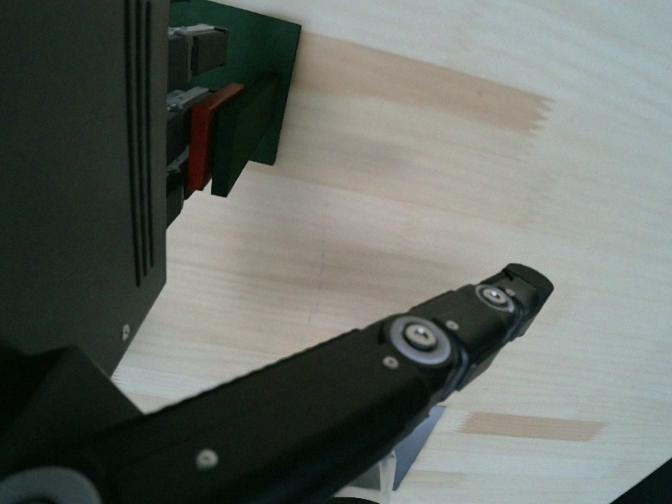

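Call:
{"name": "move", "arguments": {
  "target": [
    [0,-0.01,0,0,0,0,0.3,0.3,0.3,0.3,0.5,1,0.1,-0.9,0,0,0,0,0,0,-1,-1,-1,-1,-1,1,-0.2,-0.6],
    [0.005,-0.01,0.08,0,0,0,0.3,0.3,0.3,0.3,0.5,1,0.1,-0.9,0,0,0,0,0,0,-1,-1,-1,-1,-1,1,-0.2,-0.6],
    [0.005,0.005,0.08,0,0,0,0.3,0.3,0.3,0.3,0.5,1,0.1,-0.9,0,0,0,0,0,0,-1,-1,-1,-1,-1,1,-0.2,-0.6]
  ],
  "speed": 0.05
}}

Call:
{"name": "move", "arguments": {
  "target": [
    [0,0,-0.04,0,0,0,0.3,0.3,0.3,0.3,0.5,1,0.1,-0.9,0,0,0,0,0,0,-1,-1,-1,-1,-1,1,-0.2,-0.6]
  ],
  "speed": 0.01,
  "stop_force": 4
}}

Scene clock: 2635.63 s.
left_arm: end_effector_position=(+0.4159, -0.2086, +0.1258) hand_measured=(-0.206, -0.236, -0.262, -0.282, -0.438, +1.000) hand_load_n=(+3.5, +3.0, +1.0, +4.0, +13.5, +5.0) hand_stopped_by=(force, force, force, force, force, target) hand_force_limit=0.10 hand_speed=-0.90 end_effector_quat_wxyz=(-0.413, +0.558, -0.578, +0.428) end_effector_velocity=(+0.000, -0.001, +0.000) end_effector_angular_velocity=(+0.003, +0.000, +0.001) | right_arm: end_effector_position=(+0.4135, -0.4110, +0.1580) hand_measured=(-1.000, -1.000, -1.000, -1.000, -1.000, +1.000) hand_load_n=(+0.0, +0.0, +0.0, +1.0, +0.0, +0.0) hand_stopped_by=(target, target, target, target, target, target) hand_force_limit=-0.20 hand_speed=-0.60 end_effector_quat_wxyz=(+0.001, +1.000, +0.000, +0.000)
Joint positions: left_arm=[2.254 -2.13 -1.474 3.171 -2.373 -3.463] | right_arm=[-0.001 -1.586 2.06 -2.045 -1.572 -1.523]
Joint velocities: left_arm=[-0.002 -0.003 0.006 -0.005 -0.003 0.001] | right_arm=[within noise]
Joint torques (N m): left_arm=[-9.76 33.85 31.54 -1.93 -2.46 -1.75] | right_arm=[-7.57 -24.47 -12.12 -4.25 -7.71 -2.15]
Wrist force (N): left_arm=[-0.5 4.0 2.2] | right_arm=[0.0 -23.0 2.9]
Wrist torque (N m): left_arm=[0.37 0.11 -0.32] | right_arm=[-0.91 -0.06 -0.38]
Wrist force, peak (N): left_arm=[7.8 3.1 5.5] | right_arm=[-0.5 -23.4 2.2]
Hand target: left_arm +0.4158, -0.2087, +0.1258; -0.413, +0.559, -0.578, +0.428 | right_arm +0.4135, -0.4110, +0.1580; +0.001, +1.000, +0.000, +0.000
Off the commanded pose: left_arm 0.000 m, 0 deg | right_arm 0.000 m, 0 deg.
move: done

Scene clock: 2636.87 s.
left_arm: end_effector_position=(+0.4158, -0.2087, +0.1240) hand_measured=(-0.206, -0.236, -0.262, -0.282, -0.438, +1.000) hand_load_n=(+3.5, +3.0, +1.5, +4.0, +13.5, +4.5) hand_stopped_by=(force, force, force, force, force, target) hand_force_limit=0.10 hand_speed=-0.90 end_effector_quat_wxyz=(-0.413, +0.559, -0.578, +0.428) | right_arm: end_effector_position=(+0.4135, -0.4110, +0.1580) hand_measured=(-1.000, -1.000, -1.000, -1.000, -1.000, +1.000) hand_load_n=(+0.0, +0.0, +0.0, +1.0, +0.0, +0.5) hand_stopped_by=(target, target, target, target, target, target) hand_force_limit=-0.20 hand_speed=-0.60 end_effector_quat_wxyz=(+0.001, +1.000, +0.000, +0.000)
Joint positions: left_arm=[2.254 -2.132 -1.476 3.175 -2.373 -3.464] | right_arm=[-0.001 -1.586 2.06 -2.045 -1.572 -1.523]
Joint torques (N m): left_arm=[0.34 47.7 32.13 -1.98 -1.4 -1.11] | right_arm=[-7.69 -24 -11.82 -4.26 -7.82 -2.28]
Wrist force (N): left_arm=[-0.6 4.3 2.1] | right_arm=[-0.4 -23.1 2.4]
Wrist torque (N m): left_arm=[0.44 0.13 -0.33] | right_arm=[-0.92 -0.04 -0.39]
Wrist force, peak (N): left_arm=[-0.1 4.7 2.3] | right_arm=[-0.4 -23.2 2.2]
Hand target: left_arm +0.4158, -0.2087, +0.1240; -0.413, +0.559, -0.578, +0.428 (not the last commanded pose) | right_arm +0.4135, -0.4110, +0.1580; +0.001, +1.000, +0.000, +0.000
Off the commanded pose: left_arm 0.022 m, 0 deg | right_arm 0.000 m, 0 deg.
move: contact (left_arm)

Call:
{"name": "move", "arguments": {
  "target": [
    [0,0,-0.04,0,0,0,0.3,0.3,0.3,0.3,0.5,1,0.1,-0.9,0,0,0,0,0,0,-1,-1,-1,-1,-1,1,-0.2,-0.6]
  ],
  "speed": 0.01,
  "stop_force": 4
}}

Scene clock: 2644.33 s.
left_arm: end_effector_position=(+0.4159, -0.2088, +0.1236) hand_measured=(-0.206, -0.236, -0.262, -0.282, -0.438, +1.000) hand_load_n=(+3.5, +3.0, +1.0, +4.0, +13.0, +4.5) hand_stopped_by=(force, force, force, force, force, target) hand_force_limit=0.10 hand_speed=-0.90 end_effector_quat_wxyz=(-0.413, +0.559, -0.578, +0.428) | right_arm: end_effector_position=(+0.4135, -0.4110, +0.1580) hand_measured=(-1.000, -1.000, -1.000, -1.000, -1.000, +1.000) hand_load_n=(-0.5, +0.0, +0.0, +1.0, +0.0, +0.0) hand_stopped_by=(target, target, target, target, target, target) hand_force_limit=-0.20 hand_speed=-0.60 end_effector_quat_wxyz=(+0.001, +1.000, +0.000, +0.000)
Joint positions: left_arm=[2.254 -2.133 -1.477 3.177 -2.373 -3.464] | right_arm=[-0.001 -1.586 2.06 -2.045 -1.572 -1.523]
Joint torques (N m): left_arm=[8.92 47.5 31.45 -0.27 1.43 2.29] | right_arm=[-5.85 -24.96 -11.74 -4.26 -8 -2.29]
Wrist force (N): left_arm=[-0.4 4.1 2.0] | right_arm=[-0.2 -23.0 2.1]
Wrist torque (N m): left_arm=[0.41 0.10 -0.32] | right_arm=[-0.88 -0.06 -0.37]
Wrist force, peak (N): left_arm=[-0.4 4.6 2.5] | right_arm=[-0.2 -23.2 2.9]
Hand target: left_arm +0.4159, -0.2088, +0.1236; -0.413, +0.559, -0.578, +0.428 (not the last commanded pose) | right_arm +0.4135, -0.4110, +0.1580; +0.001, +1.000, +0.000, +0.000
Off the commanded pose: left_arm 0.024 m, 0 deg | right_arm 0.000 m, 0 deg.
move: contact (left_arm)

Call:
{"name": "move", "arguments": {
  "target": [
    [0,0,-0.00267,0,0,0,0.3,0.3,0.3,0.3,0.5,1,0.1,-0.9,0,0,0,0,0,0,-1,-1,-1,-1,-1,1,-0.2,-0.6]
  ],
  "speed": 0.01
}}

Scene clock: 2648.43 s.
left_arm: end_effector_position=(+0.4160, -0.2089, +0.1220) hand_measured=(-0.206, -0.236, -0.262, -0.282, -0.438, +1.000) hand_load_n=(+3.5, +3.0, +1.5, +4.0, +13.0, +4.5) hand_stopped_by=(force, force, force, force, force, target) hand_force_limit=0.10 hand_speed=-0.90 end_effector_quat_wxyz=(-0.413, +0.559, -0.578, +0.429) | right_arm: end_effector_position=(+0.4135, -0.4110, +0.1580) hand_measured=(-1.000, -1.000, -1.000, -1.000, -1.000, +1.000) hand_load_n=(+0.0, +0.0, +0.0, +1.0, +0.0, +0.0) hand_stopped_by=(target, target, target, target, target, target) hand_force_limit=-0.20 hand_speed=-0.60 end_effector_quat_wxyz=(+0.001, +1.000, +0.000, +0.000)
Joint positions: left_arm=[2.254 -2.135 -1.478 3.18 -2.373 -3.464] | right_arm=[-0.001 -1.586 2.06 -2.045 -1.572 -1.523]
Joint torques (N m): left_arm=[9.22 36.98 4.13 -1.95 1.26 2.14] | right_arm=[-7.51 -24.94 -11.03 -4.25 -7.89 -2.4]
Wrist force (N): left_arm=[1.5 0.0 1.0] | right_arm=[-0.1 -23.0 3.0]
Wrist torque (N m): left_arm=[0.20 -0.09 0.00] | right_arm=[-0.91 -0.05 -0.38]
Wrist force, peak (N): left_arm=[-0.7 4.6 2.4] | right_arm=[-0.2 -23.2 2.7]
Hand target: left_arm +0.4159, -0.2088, +0.1220; -0.413, +0.559, -0.578, +0.428 | right_arm +0.4135, -0.4110, +0.1580; +0.001, +1.000, +0.000, +0.000
Off the commanded pose: left_arm 0.000 m, 0 deg | right_arm 0.000 m, 0 deg.
move: done

Call:
{"name": "move", "arguments": {
  "target": [
    [0,0,0.005,0,0,0,0.3,0.3,0.3,0.3,0.5,1,0.1,-0.9,0,0,0,0,0,0,-1,-1,-1,-1,-1,1,-0.2,-0.6],
    [0,-0.0045,0.005,0,0,0,0.3,0.3,0.3,0.3,0.5,1,0.1,-0.9,0,0,0,0,0,0,-1,-1,-1,-1,-1,1,-0.2,-0.6]
  ],
  "speed": 0.03
}}

Call:
{"name": "move", "arguments": {
  "target": [
    [0,0,-0.04,0,0,0,0.3,0.3,0.3,0.3,0.5,1,0.1,-0.9,0,0,0,0,0,0,-1,-1,-1,-1,-1,1,-0.2,-0.6]
  ],
  "speed": 0.01,
  "stop_force": 4
}}

Scene clock: 2696.27 s.
left_arm: end_effector_position=(+0.4159, -0.2116, +0.1250) hand_measured=(-0.206, -0.236, -0.262, -0.282, -0.438, +1.000) hand_load_n=(+3.5, +3.0, +1.5, +3.5, +13.0, +4.5) hand_stopped_by=(force, force, force, force, force, target) hand_force_limit=0.10 hand_speed=-0.90 end_effector_quat_wxyz=(-0.413, +0.559, -0.578, +0.428) | right_arm: end_effector_position=(+0.4135, -0.4110, +0.1580) hand_measured=(-1.000, -1.000, -1.000, -1.000, -1.000, +1.000) hand_load_n=(+0.0, +0.0, +0.0, +1.0, +0.0, +0.0) hand_stopped_by=(target, target, target, target, target, target) hand_force_limit=-0.20 hand_speed=-0.60 end_effector_quat_wxyz=(+0.001, +1.000, +0.000, +0.000)
Joint positions: left_arm=[2.251 -2.137 -1.466 3.168 -2.376 -3.466] | right_arm=[-0.001 -1.586 2.06 -2.045 -1.572 -1.523]
Joint torques (N m): left_arm=[7.86 47.75 5.6 2.13 -0.29 -0.91] | right_arm=[-4.19 -24.65 -11.96 -4.35 -7.71 -2.31]
Wrist force (N): left_arm=[-0.3 4.1 2.1] | right_arm=[-0.5 -23.0 2.7]
Wrist torque (N m): left_arm=[0.40 0.08 -0.30] | right_arm=[-0.91 0.00 -0.40]
Wrist force, peak (N): left_arm=[-0.5 4.6 2.1] | right_arm=[-0.6 -23.4 2.3]
Hand target: left_arm +0.4159, -0.2115, +0.1250; -0.413, +0.559, -0.578, +0.428 | right_arm +0.4135, -0.4110, +0.1580; +0.001, +1.000, +0.000, +0.000
Off the commanded pose: left_arm 0.000 m, 0 deg | right_arm 0.000 m, 0 deg.
move: done

Scene clock: 2697.83 s.
left_arm: end_effector_position=(+0.4159, -0.2115, +0.1199) hand_measured=(-0.206, -0.236, -0.262, -0.282, -0.438, +1.000) hand_load_n=(+3.5, +3.0, +1.5, +4.0, +13.0, +4.0) hand_stopped_by=(force, force, force, force, force, target) hand_force_limit=0.10 hand_speed=-0.90 end_effector_quat_wxyz=(-0.413, +0.559, -0.578, +0.428) | right_arm: end_effector_position=(+0.4135, -0.4110, +0.1580) hand_measured=(-1.000, -1.000, -1.000, -1.000, -1.000, +1.000) hand_load_n=(+0.0, +0.0, +0.0, +1.5, -0.5, +0.0) hand_stopped_by=(target, target, target, target, target, target) hand_force_limit=-0.20 hand_speed=-0.60 end_effector_quat_wxyz=(+0.001, +1.000, +0.000, +0.000)
Joint positions: left_arm=[2.251 -2.142 -1.471 3.18 -2.376 -3.466] | right_arm=[-0.001 -1.586 2.06 -2.045 -1.572 -1.523]
Joint torques (N m): left_arm=[9.2 47.52 31.82 -1.95 1.33 -0.92] | right_arm=[-5 -23.99 -11.88 -4.38 -7.74 -2.19]
Wrist force (N): left_arm=[-0.2 3.8 2.1] | right_arm=[0.0 -23.2 3.0]
Wrist torque (N m): left_arm=[0.36 0.08 -0.30] | right_arm=[-0.94 -0.05 -0.39]
Wrist force, peak (N): left_arm=[-0.8 4.6 2.2] | right_arm=[0.0 -23.2 3.0]
Hand target: left_arm +0.4159, -0.2116, +0.1199; -0.413, +0.559, -0.578, +0.428 (not the last commanded pose) | right_arm +0.4135, -0.4110, +0.1580; +0.001, +1.000, +0.000, +0.000
Off the commanded pose: left_arm 0.019 m, 0 deg | right_arm 0.000 m, 0 deg.
move: contact (left_arm)

Call:
{"name": "move", "arguments": {
  "target": [
    [0,0,0.004,0,0,0,0.3,0.3,0.3,0.3,0.5,1,0.1,-0.9,0,0,0,0,0,0,-1,-1,-1,-1,-1,1,-0.2,-0.6],
    [0,-0.0033,0.004,0,0,0,0.3,0.3,0.3,0.3,0.5,1,0.1,-0.9,0,0,0,0,0,0,-1,-1,-1,-1,-1,1,-0.2,-0.6]
  ],
  "speed": 0.03
}}

Call:
{"name": "move", "arguments": {
  "target": [
    [0,0,-0.04,0,0,0,0.3,0.3,0.3,0.3,0.5,1,0.1,-0.9,0,0,0,0,0,0,-1,-1,-1,-1,-1,1,-0.2,-0.6]
  ],
  "speed": 0.01,
  "stop_force": 4
}}

Scene clock: 2709.73 s.
left_arm: end_effector_position=(+0.4159, -0.2137, +0.1224) hand_measured=(-0.206, -0.236, -0.262, -0.282, -0.438, +1.000) hand_load_n=(+3.5, +3.0, +1.5, +4.0, +13.0, +4.5) hand_stopped_by=(force, force, force, force, force, target) hand_force_limit=0.10 hand_speed=-0.90 end_effector_quat_wxyz=(-0.413, +0.559, -0.578, +0.429) | right_arm: end_effector_position=(+0.4135, -0.4110, +0.1580) hand_measured=(-1.000, -1.000, -1.000, -1.000, -1.000, +1.000) hand_load_n=(+0.0, +0.0, +0.0, +1.0, +0.0, -0.5) hand_stopped_by=(target, target, target, target, target, target) hand_force_limit=-0.20 hand_speed=-0.60 end_effector_quat_wxyz=(+0.001, +1.000, +0.000, +0.000)
Joint positions: left_arm=[2.248 -2.144 -1.462 3.17 -2.378 -3.467] | right_arm=[-0.001 -1.586 2.06 -2.045 -1.572 -1.523]
Joint torques (N m): left_arm=[8.13 47.23 6.69 2.15 -1.05 -0.6] | right_arm=[-5.98 -23.16 -11.34 -4.33 -7.88 -2.29]
Wrist force (N): left_arm=[-0.6 3.9 2.1] | right_arm=[-0.3 -22.9 2.9]
Wrist torque (N m): left_arm=[0.38 0.13 -0.32] | right_arm=[-0.90 -0.02 -0.39]
Wrist force, peak (N): left_arm=[-0.5 4.8 2.2] | right_arm=[-0.4 -23.4 2.4]
Hand target: left_arm +0.4159, -0.2135, +0.1223; -0.413, +0.559, -0.578, +0.428 | right_arm +0.4135, -0.4110, +0.1580; +0.001, +1.000, +0.000, +0.000
Off the commanded pose: left_arm 0.000 m, 0 deg | right_arm 0.000 m, 0 deg.
move: done

Scene clock: 2711.23 s.
left_arm: end_effector_position=(+0.4159, -0.2135, +0.1179) hand_measured=(-0.206, -0.236, -0.262, -0.282, -0.438, +1.000) hand_load_n=(+3.5, +3.0, +1.5, +4.0, +13.0, +4.5) hand_stopped_by=(force, force, force, force, force, target) hand_force_limit=0.10 hand_speed=-0.90 end_effector_quat_wxyz=(-0.413, +0.559, -0.578, +0.429) | right_arm: end_effector_position=(+0.4135, -0.4110, +0.1580) hand_measured=(-1.000, -1.000, -1.000, -1.000, -1.000, +1.000) hand_load_n=(+0.0, +0.0, +0.0, +1.0, +0.0, +0.0) hand_stopped_by=(target, target, target, target, target, target) hand_force_limit=-0.20 hand_speed=-0.60 end_effector_quat_wxyz=(+0.001, +1.000, +0.000, +0.000)
Joint positions: left_arm=[2.249 -2.149 -1.467 3.18 -2.378 -3.467] | right_arm=[-0.001 -1.586 2.06 -2.045 -1.572 -1.523]
Joint torques (N m): left_arm=[9.52 47.97 31.73 -1.85 1.1 1.27] | right_arm=[-5.12 -24.63 -12.32 -4.33 -7.87 -2.23]
Wrist force (N): left_arm=[-0.7 4.1 2.1] | right_arm=[-0.4 -22.9 2.7]
Wrist torque (N m): left_arm=[0.42 0.15 -0.33] | right_arm=[-0.90 -0.03 -0.39]
Wrist force, peak (N): left_arm=[-0.6 4.5 2.4] | right_arm=[-0.3 -23.2 2.8]
Hand target: left_arm +0.4159, -0.2135, +0.1179; -0.413, +0.559, -0.578, +0.429 (not the last commanded pose) | right_arm +0.4135, -0.4110, +0.1580; +0.001, +1.000, +0.000, +0.000
Off the commanded pose: left_arm 0.020 m, 0 deg | right_arm 0.000 m, 0 deg.
move: contact (left_arm)

Call:
{"name": "move", "arguments": {
  "target": [
    [0,0,0.004,0,0,0,0.3,0.3,0.3,0.3,0.5,1,0.1,-0.9,0,0,0,0,0,0,-1,-1,-1,-1,-1,1,-0.2,-0.6],
    [0,-0.0033,0.002,0,0,0,0.3,0.3,0.3,0.3,0.5,1,0.1,-0.9,0,0,0,0,0,0,-1,-1,-1,-1,-1,1,-0.2,-0.6]
  ],
  "speed": 0.03
}}

Call:
{"name": "move", "arguments": {
  "target": [
    [0,0,-0.02,0,0,0,0.3,0.3,0.3,0.3,0.5,1,0.1,-0.9,0,0,0,0,0,0,-1,-1,-1,-1,-1,1,-0.2,-0.6]
  ],
  "speed": 0.01,
  "stop_force": 4
}}

Scene clock: 2722.93 s.
left_arm: end_effector_position=(+0.4159, -0.2157, +0.1192) hand_measured=(-0.206, -0.236, -0.262, -0.282, -0.438, +1.000) hand_load_n=(+3.5, +3.0, +1.5, +3.5, +13.5, +4.5) hand_stopped_by=(force, force, force, force, force, target) hand_force_limit=0.10 hand_speed=-0.90 end_effector_quat_wxyz=(-0.413, +0.559, -0.578, +0.429) | right_arm: end_effector_position=(+0.4135, -0.4110, +0.1580) hand_measured=(-1.000, -1.000, -1.000, -1.000, -1.000, +1.000) hand_load_n=(+0.0, +0.0, +0.0, +1.0, +0.0, +0.0) hand_stopped_by=(target, target, target, target, target, target) hand_force_limit=-0.20 hand_speed=-0.60 end_effector_quat_wxyz=(+0.001, +1.000, +0.000, +0.000)
Joint positions: left_arm=[2.246 -2.152 -1.458 3.174 -2.38 -3.469] | right_arm=[-0.001 -1.586 2.06 -2.045 -1.572 -1.523]
Joint torques (N m): left_arm=[7.99 47.26 6.63 -1.55 -0.36 -0.43] | right_arm=[-5.47 -24.9 -11.77 -4.25 -7.92 -2.14]
Wrist force (N): left_arm=[-0.6 3.9 2.1] | right_arm=[-0.2 -23.0 2.9]
Wrist torque (N m): left_arm=[0.38 0.14 -0.31] | right_arm=[-0.92 -0.02 -0.39]
Wrist force, peak (N): left_arm=[-1.1 4.7 2.3] | right_arm=[-0.3 -23.2 2.7]
Hand target: left_arm +0.4159, -0.2155, +0.1191; -0.413, +0.559, -0.578, +0.429 | right_arm +0.4135, -0.4110, +0.1580; +0.001, +1.000, +0.000, +0.000
Off the commanded pose: left_arm 0.000 m, 0 deg | right_arm 0.000 m, 0 deg.
move: done

Scene clock: 2725.60 s.
left_arm: end_effector_position=(+0.4159, -0.2155, +0.1071) hand_measured=(-0.206, -0.236, -0.262, -0.282, -0.438, +1.000) hand_load_n=(+3.0, +3.0, +1.5, +4.0, +13.0, +4.5) hand_stopped_by=(force, force, force, force, force, target) hand_force_limit=0.10 hand_speed=-0.90 end_effector_quat_wxyz=(-0.413, +0.559, -0.578, +0.429) | right_arm: end_effector_position=(+0.4135, -0.4110, +0.1580) hand_measured=(-1.000, -1.000, -1.000, -1.000, -1.000, +1.000) hand_load_n=(+0.0, +0.0, +0.0, +1.0, +0.0, +0.5) hand_stopped_by=(target, target, target, target, target, target) hand_force_limit=-0.20 hand_speed=-0.60 end_effector_quat_wxyz=(+0.001, +1.000, +0.000, +0.000)
Joint positions: left_arm=[2.246 -2.165 -1.471 3.2 -2.38 -3.469] | right_arm=[-0.001 -1.586 2.06 -2.045 -1.572 -1.523]
Joint torques (N m): left_arm=[11.15 48.12 30.82 -1.81 1.48 2.24] | right_arm=[-4.77 -24.01 -11.78 -4.39 -7.82 -2.11]
Wrist force (N): left_arm=[0.2 4.0 1.9] | right_arm=[-0.6 -23.2 2.3]
Wrist torque (N m): left_arm=[0.41 0.14 -0.37] | right_arm=[-0.92 0.01 -0.40]
Wrist force, peak (N): left_arm=[0.8 4.4 2.6] | right_arm=[-0.1 -23.2 2.9]
Hand target: left_arm +0.4159, -0.2155, +0.1071; -0.413, +0.559, -0.578, +0.429 | right_arm +0.4135, -0.4110, +0.1580; +0.001, +1.000, +0.000, +0.000
Off the commanded pose: left_arm 0.000 m, 0 deg | right_arm 0.000 m, 0 deg.
move: done

Call:
{"name": "move", "arguments": {
  "target": [
    [0,-0.004,0,0,0,0,0.3,0.3,0.3,0.3,0.5,1,0.1,-0.9,0,0,0,0,0,0,-1,-1,-1,-1,-1,1,-0.2,-0.6],
    [0,-0.004,-0.0385,0,0,0,0.3,0.3,0.3,0.3,0.5,1,0.1,-0.9,0,0,0,0,0,0,-1,-1,-1,-1,-1,1,-0.2,-0.6]
  ],
  "speed": 0.05
}}

Call:
{"name": "move", "arguments": {
  "target": [
    [0.0003,0.04,0,0,0,0,0.3,0.3,0.3,0.3,0.5,1,0.1,-0.9,0,0,0,0,0,0,-1,-1,-1,-1,-1,1,-0.2,-0.6]
  ],
  "speed": 0.01,
  "stop_force": 5
}}

Scene clock: 2737.20 s.
left_arm: end_effector_position=(+0.4158, -0.2178, +0.0838) hand_measured=(-0.206, -0.236, -0.262, -0.282, -0.438, +1.000) hand_load_n=(+3.5, +3.0, +1.5, +4.0, +13.5, +4.5) hand_stopped_by=(force, force, force, force, force, target) hand_force_limit=0.10 hand_speed=-0.90 end_effector_quat_wxyz=(-0.413, +0.559, -0.578, +0.428) | right_arm: end_effector_position=(+0.4135, -0.4110, +0.1580) hand_measured=(-1.000, -1.000, -1.000, -1.000, -1.000, +1.000) hand_load_n=(+0.0, +0.0, +0.0, +1.0, +0.0, +0.0) hand_stopped_by=(target, target, target, target, target, target) hand_force_limit=-0.20 hand_speed=-0.60 end_effector_quat_wxyz=(+0.001, +1.000, +0.000, +0.000)
Joint positions: left_arm=[2.244 -2.197 -1.485 3.244 -2.383 -3.47] | right_arm=[-0.001 -1.586 2.06 -2.045 -1.572 -1.523]
Joint torques (N m): left_arm=[10.52 49.27 31.33 -1.88 1.53 1.75] | right_arm=[-3.16 -24.82 -10.75 -4.05 -7.87 -2.19]
Wrist force (N): left_arm=[-0.8 3.5 2.1] | right_arm=[-0.4 -22.9 2.4]
Wrist torque (N m): left_arm=[0.26 0.17 -0.31] | right_arm=[-0.89 -0.02 -0.38]
Wrist force, peak (N): left_arm=[0.1 4.9 2.9] | right_arm=[-0.2 -23.2 3.1]
Hand target: left_arm +0.4159, -0.2179, +0.0840; -0.413, +0.559, -0.578, +0.429 | right_arm +0.4135, -0.4110, +0.1580; +0.001, +1.000, +0.000, +0.000
Off the commanded pose: left_arm 0.000 m, 0 deg | right_arm 0.000 m, 0 deg.
move: done

Scene clock: 2738.70 s.
left_arm: end_effector_position=(+0.4159, -0.2133, +0.0840) hand_measured=(-0.206, -0.236, -0.262, -0.282, -0.438, +1.000) hand_load_n=(+3.0, +3.0, +1.5, +4.0, +13.5, +4.5) hand_stopped_by=(force, force, force, force, force, target) hand_force_limit=0.10 hand_speed=-0.90 end_effector_quat_wxyz=(-0.413, +0.559, -0.578, +0.429) | right_arm: end_effector_position=(+0.4135, -0.4110, +0.1580) hand_measured=(-1.000, -1.000, -1.000, -1.000, -1.000, +1.000) hand_load_n=(+0.0, +0.5, +0.0, +1.0, +0.0, +0.0) hand_stopped_by=(target, target, target, target, target, target) hand_force_limit=-0.20 hand_speed=-0.60 end_effector_quat_wxyz=(+0.001, +1.000, +0.000, +0.000)
Joint positions: left_arm=[2.249 -2.187 -1.5 3.252 -2.378 -3.467] | right_arm=[-0.001 -1.586 2.06 -2.045 -1.572 -1.523]
Joint torques (N m): left_arm=[-10.16 35.07 31.25 -1.9 -3.25 -2.24] | right_arm=[-3.94 -24.47 -11.57 -4.33 -7.82 -2.23]
Wrist force (N): left_arm=[-1.0 3.2 2.3] | right_arm=[-0.6 -23.1 2.3]
Wrist torque (N m): left_arm=[0.21 0.20 -0.20] | right_arm=[-0.91 -0.01 -0.39]
Wrist force, peak (N): left_arm=[4.7 4.9 0.8] | right_arm=[-0.2 -23.1 3.1]
Hand target: left_arm +0.4159, -0.2133, +0.0840; -0.413, +0.559, -0.578, +0.429 (not the last commanded pose) | right_arm +0.4135, -0.4110, +0.1580; +0.001, +1.000, +0.000, +0.000
Off the commanded pose: left_arm 0.019 m, 0 deg | right_arm 0.000 m, 0 deg.
move: contact (left_arm)

Call:
{"name": "move", "arguments": {
  "target": [
    [0,-0.012,0,0,0,0,0.3,0.3,0.3,0.3,0.5,1,0.1,-0.9,0,0,0,0,0,0,-1,-1,-1,-1,-1,1,-0.2,-0.6],
    [0.085,-0.012,0,0,0,0,0.3,0.3,0.3,0.3,0.5,1,0.1,-0.9,0,0,0,0,0,0,-1,-1,-1,-1,-1,1,-0.2,-0.6],
    [0.085,0.0055,0,0,0,0,0.3,0.3,0.3,0.3,0.5,1,0.1,-0.9,0,0,0,0,0,0,-1,-1,-1,-1,-1,1,-0.2,-0.6]
  ],
  "speed": 0.05
}}

Call:
{"name": "move", "arguments": {
  "target": [
    [-0.045,0,0,0,0,0,0.3,0.3,0.3,0.3,0.5,1,0.1,-0.9,0,0,0,0,0,0,-1,-1,-1,-1,-1,1,-0.2,-0.6]
  ],
  "speed": 0.01,
  "stop_force": 4
}}

Scene clock: 2764.87 s.
left_arm: end_effector_position=(+0.4670, -0.2099, +0.0840) hand_measured=(-0.206, -0.236, -0.262, -0.282, -0.438, +1.000) hand_load_n=(+3.5, +3.0, +1.5, +4.0, +13.0, +4.5) hand_stopped_by=(force, force, force, force, force, target) hand_force_limit=0.10 hand_speed=-0.90 end_effector_quat_wxyz=(-0.413, +0.558, -0.578, +0.428) | right_arm: end_effector_position=(+0.4135, -0.4110, +0.1580) hand_measured=(-1.000, -1.000, -1.000, -1.000, -1.000, +1.000) hand_load_n=(+0.0, +0.0, +0.0, +1.0, +0.0, +0.0) hand_stopped_by=(target, target, target, target, target, target) hand_force_limit=-0.20 hand_speed=-0.60 end_effector_quat_wxyz=(+0.001, +1.000, +0.000, +0.000)
Joint positions: left_arm=[2.323 -2.224 -1.434 3.251 -2.31 -3.425] | right_arm=[-0.001 -1.586 2.06 -2.045 -1.572 -1.523]
Joint torques (N m): left_arm=[-10.02 37.05 31.24 -1.96 -3.2 -2.25] | right_arm=[-3.84 -24.12 -11.88 -3.98 -7.72 -2.35]
Wrist force (N): left_arm=[-0.7 3.3 1.6] | right_arm=[-0.2 -22.8 3.2]
Wrist torque (N m): left_arm=[0.22 0.13 -0.21] | right_arm=[-0.90 -0.03 -0.38]
Wrist force, peak (N): left_arm=[-1.5 3.6 2.4] | right_arm=[-0.4 -23.3 2.4]
Hand target: left_arm +0.4669, -0.2100, +0.0840; -0.413, +0.559, -0.578, +0.429 | right_arm +0.4135, -0.4110, +0.1580; +0.001, +1.000, +0.000, +0.000
Off the commanded pose: left_arm 0.000 m, 0 deg | right_arm 0.000 m, 0 deg.
move: done

Scene clock: 2766.43 s.
left_arm: end_effector_position=(+0.4614, -0.2100, +0.0840) hand_measured=(-0.206, -0.236, -0.262, -0.282, -0.438, +1.000) hand_load_n=(+5.0, +4.0, +2.0, +3.5, +13.0, +3.5) hand_stopped_by=(force, force, force, force, force, target) hand_force_limit=0.10 hand_speed=-0.90 end_effector_quat_wxyz=(-0.413, +0.559, -0.578, +0.429) | right_arm: end_effector_position=(+0.4135, -0.4110, +0.1580) hand_measured=(-1.000, -1.000, -1.000, -1.000, -1.000, +1.000) hand_load_n=(+0.0, +0.0, +0.0, +1.0, -0.5, +0.0) hand_stopped_by=(target, target, target, target, target, target) hand_force_limit=-0.20 hand_speed=-0.60 end_effector_quat_wxyz=(+0.001, +1.000, +0.000, +0.000)
Joint positions: left_arm=[2.316 -2.218 -1.443 3.253 -2.317 -3.429] | right_arm=[-0.001 -1.586 2.06 -2.045 -1.572 -1.523]
Joint torques (N m): left_arm=[10.43 36.28 29.92 -2.77 1.29 2.34] | right_arm=[-2.76 -22.94 -11.59 -4.28 -7.87 -2.43]
Wrist force (N): left_arm=[0.8 2.4 5.0] | right_arm=[-0.5 -22.9 2.6]
Wrist torque (N m): left_arm=[0.17 0.32 -0.14] | right_arm=[-0.89 -0.01 -0.39]
Wrist force, peak (N): left_arm=[3.3 2.1 7.7] | right_arm=[-0.5 -23.2 2.6]
Hand target: left_arm +0.4614, -0.2100, +0.0840; -0.413, +0.559, -0.578, +0.429 (not the last commanded pose) | right_arm +0.4135, -0.4110, +0.1580; +0.001, +1.000, +0.000, +0.000
Off the commanded pose: left_arm 0.022 m, 0 deg | right_arm 0.000 m, 0 deg.
move: contact (left_arm)

Call:
{"name": "move", "arguments": {
  "target": [
    [0.005,0,0,0,0,0,0.3,0.3,0.3,0.3,0.5,1,0.1,-0.9,0,0,0,0,0,0,-1,-1,-1,-1,-1,1,-0.2,-0.6],
    [0.005,-0.018,0,0,0,0,0.3,0.3,0.3,0.3,0.5,1,0.1,-0.9,0,0,0,0,0,0,-1,-1,-1,-1,-1,1,-0.2,-0.6],
    [-0.142,-0.018,0,0,0,0,0.3,0.3,0.3,0.3,0.5,1,0.1,-0.9,0,0,0,0,0,0,-1,-1,-1,-1,-1,1,-0.2,-0.6],
    [-0.142,0,0,0,0,0,0.3,0.3,0.3,0.3,0.5,1,0.1,-0.9,0,0,0,0,0,0,-1,-1,-1,-1,-1,1,-0.2,-0.6]
  ],
  "speed": 0.05
}}

Call:
{"name": "move", "arguments": {
  "target": [
    [0.045,0,0,0,0,0,0.3,0.3,0.3,0.3,0.5,1,0.1,-0.9,0,0,0,0,0,0,-1,-1,-1,-1,-1,1,-0.2,-0.6]
  ],
  "speed": 0.01,
  "stop_force": 4
}}

Scene clock: 2782.57 s.
left_arm: end_effector_position=(+0.3763, -0.2099, +0.0840) hand_measured=(-0.206, -0.236, -0.262, -0.282, -0.438, +1.000) hand_load_n=(+3.5, +3.0, +1.0, +4.0, +13.5, +4.0) hand_stopped_by=(force, force, force, force, force, target) hand_force_limit=0.10 hand_speed=-0.90 end_effector_quat_wxyz=(-0.413, +0.559, -0.578, +0.428) | right_arm: end_effector_position=(+0.4135, -0.4110, +0.1580) hand_measured=(-1.000, -1.000, -1.000, -1.000, -1.000, +1.000) hand_load_n=(+0.0, +0.0, +0.0, +1.0, -0.5, +0.0) hand_stopped_by=(target, target, target, target, target, target) hand_force_limit=-0.20 hand_speed=-0.60 end_effector_quat_wxyz=(+0.001, +1.000, +0.000, +0.000)
Joint positions: left_arm=[2.193 -2.155 -1.559 3.253 -2.428 -3.503] | right_arm=[-0.001 -1.586 2.06 -2.045 -1.572 -1.523]
Joint torques (N m): left_arm=[-10.54 33.55 30.56 -1.83 -2.64 -2.26] | right_arm=[-2.61 -22.8 -12.24 -4.31 -7.93 -2.24]
Wrist force (N): left_arm=[-0.7 3.2 1.9] | right_arm=[-0.2 -22.9 2.8]
Wrist torque (N m): left_arm=[0.23 0.13 -0.13] | right_arm=[-0.88 -0.04 -0.38]
Wrist force, peak (N): left_arm=[1.0 3.3 5.8] | right_arm=[-0.5 -23.3 2.3]
Hand target: left_arm +0.3762, -0.2100, +0.0840; -0.413, +0.559, -0.578, +0.429 | right_arm +0.4135, -0.4110, +0.1580; +0.001, +1.000, +0.000, +0.000
Off the commanded pose: left_arm 0.000 m, 0 deg | right_arm 0.000 m, 0 deg.
move: done

Scene clock: 2785.13 s.
left_arm: end_effector_position=(+0.3915, -0.2100, +0.0840) hand_measured=(-0.206, -0.234, -0.262, -0.282, -0.438, +1.000) hand_load_n=(+0.5, +1.0, +1.0, +4.5, +13.5, +6.5) hand_stopped_by=(force, force, force, force, force, target) hand_force_limit=0.10 hand_speed=-0.90 end_effector_quat_wxyz=(-0.413, +0.559, -0.578, +0.429) | right_arm: end_effector_position=(+0.4135, -0.4110, +0.1580) hand_measured=(-1.000, -1.000, -1.000, -1.000, -1.000, +1.000) hand_load_n=(+0.0, +0.0, +0.5, +1.5, +0.0, +0.0) hand_stopped_by=(target, target, target, target, target, target) hand_force_limit=-0.20 hand_speed=-0.60 end_effector_quat_wxyz=(+0.001, +1.000, +0.000, +0.000)
Joint positions: left_arm=[2.217 -2.164 -1.542 3.256 -2.407 -3.487] | right_arm=[-0.001 -1.586 2.06 -2.045 -1.572 -1.523]
Joint torques (N m): left_arm=[-8.05 48.13 5.87 -1.76 -3.98 -2.2] | right_arm=[-2.69 -23.58 -12.64 -4.33 -7.63 -2.37]
Wrist force (N): left_arm=[1.0 5.5 -0.8] | right_arm=[-0.2 -23.0 2.8]
Wrist torque (N m): left_arm=[0.34 -0.12 -0.40] | right_arm=[-0.90 -0.04 -0.38]
Wrist force, peak (N): left_arm=[0.6 6.4 -1.2] | right_arm=[-0.4 -23.2 2.8]
Hand target: left_arm +0.3915, -0.2100, +0.0840; -0.413, +0.559, -0.578, +0.429 (not the last commanded pose) | right_arm +0.4135, -0.4110, +0.1580; +0.001, +1.000, +0.000, +0.000
Off the commanded pose: left_arm 0.012 m, 0 deg | right_arm 0.000 m, 0 deg.
move: contact (left_arm)

Call:
{"name": "move", "arguments": {
  "target": [
    [-0.005,0,0,0,0,0,0.3,0.3,0.3,0.3,0.5,1,0.1,-0.9,0,0,0,0,0,0,-1,-1,-1,-1,-1,1,-0.2,-0.6],
    [-0.005,-0.0155,0,0,0,0,0.3,0.3,0.3,0.3,0.5,1,0.1,-0.9,0,0,0,0,0,0,-1,-1,-1,-1,-1,1,-0.2,-0.6],
    [0.0583,-0.0155,0.0058,0,0,0,0.3,0.3,0.3,0.3,0.5,1,0.1,-0.9,0,0,0,0,0,0,-1,-1,-1,-1,-1,1,-0.2,-0.6]
  ],
  "speed": 0.05
}}

Call:
{"name": "move", "arguments": {
  "target": [
    [0.001,0.04,0,0,0,0,0.3,0.3,0.3,0.3,0.5,1,0.1,-0.9,0,0,0,0,0,0,-1,-1,-1,-1,-1,1,-0.2,-0.6]
  ],
  "speed": 0.01,
  "stop_force": 5
}}

Scene clock: 2813.43 s.
left_arm: end_effector_position=(+0.4266, -0.2193, +0.0875) hand_measured=(-0.206, -0.236, -0.262, -0.282, -0.438, +1.000) hand_load_n=(+3.5, +3.0, +1.5, +4.0, +13.0, +4.0) hand_stopped_by=(force, force, force, force, force, target) hand_force_limit=0.10 hand_speed=-0.90 end_effector_quat_wxyz=(-0.413, +0.558, -0.578, +0.429) end_effector_velocity=(-0.003, +0.000, -0.001) end_effector_angular_velocity=(+0.000, +0.000, +0.001) | right_arm: end_effector_position=(+0.4135, -0.4110, +0.1580) hand_measured=(-1.000, -1.000, -1.000, -1.000, -1.000, +1.000) hand_load_n=(+0.0, +0.0, +0.0, +1.0, +0.0, +0.0) hand_stopped_by=(target, target, target, target, target, target) hand_force_limit=-0.20 hand_speed=-0.60 end_effector_quat_wxyz=(+0.001, +1.000, +0.000, +0.000)
Joint positions: left_arm=[2.257 -2.203 -1.462 3.233 -2.37 -3.462] | right_arm=[-0.001 -1.586 2.06 -2.045 -1.572 -1.523]
Joint velocities: left_arm=[-0.005 0.002 -0.005 0 -0.005 -0.004] | right_arm=[within noise]
Joint torques (N m): left_arm=[-10.19 48.72 5.97 -1.08 -2.8 -2.27] | right_arm=[-2.28 -22.38 -12.95 -4.23 -7.77 -2.35]
Wrist force (N): left_arm=[-0.6 3.2 1.6] | right_arm=[-0.7 -22.9 2.3]
Wrist torque (N m): left_arm=[0.22 0.13 -0.27] | right_arm=[-0.88 0.00 -0.39]
Wrist force, peak (N): left_arm=[1.2 6.4 -0.8] | right_arm=[-0.4 -23.2 2.7]
Hand target: left_arm +0.4264, -0.2193, +0.0875; -0.413, +0.559, -0.578, +0.429 | right_arm +0.4135, -0.4110, +0.1580; +0.001, +1.000, +0.000, +0.000
Off the commanded pose: left_arm 0.000 m, 0 deg | right_arm 0.000 m, 0 deg.
move: done

Scene clock: 2816.40 s.
left_arm: end_effector_position=(+0.4269, -0.2004, +0.0875) hand_measured=(-0.206, -0.236, -0.262, -0.282, -0.438, +1.000) hand_load_n=(+3.0, +3.0, +1.5, +4.0, +13.0, +4.5) hand_stopped_by=(force, force, force, force, force, target) hand_force_limit=0.10 hand_speed=-0.90 end_effector_quat_wxyz=(-0.413, +0.559, -0.578, +0.429) | right_arm: end_effector_position=(+0.4135, -0.4110, +0.1580) hand_measured=(-1.000, -1.000, -1.000, -1.000, -1.000, +1.000) hand_load_n=(+0.0, +0.0, +0.0, +1.0, +0.0, +0.0) hand_stopped_by=(target, target, target, target, target, target) hand_force_limit=-0.20 hand_speed=-0.60 end_effector_quat_wxyz=(+0.001, +1.000, +0.000, +0.000)
Joint positions: left_arm=[2.28 -2.166 -1.525 3.269 -2.349 -3.449] | right_arm=[-0.001 -1.586 2.06 -2.045 -1.572 -1.523]
Joint torques (N m): left_arm=[-10.67 34.61 31.56 -1.88 -3.28 -2.33] | right_arm=[-2.14 -23.05 -12.21 -4.04 -8.02 -2.23]
Wrist force (N): left_arm=[-1.3 4.8 3.1] | right_arm=[-0.2 -22.7 2.9]
Wrist torque (N m): left_arm=[0.25 0.29 -0.39] | right_arm=[-0.87 -0.04 -0.38]
Wrist force, peak (N): left_arm=[4.4 6.6 3.2] | right_arm=[-0.2 -23.2 2.8]
Hand target: left_arm +0.4269, -0.2004, +0.0875; -0.413, +0.559, -0.578, +0.429 (not the last commanded pose) | right_arm +0.4135, -0.4110, +0.1580; +0.001, +1.000, +0.000, +0.000
Off the commanded pose: left_arm 0.005 m, 0 deg | right_arm 0.000 m, 0 deg.
move: contact (left_arm)


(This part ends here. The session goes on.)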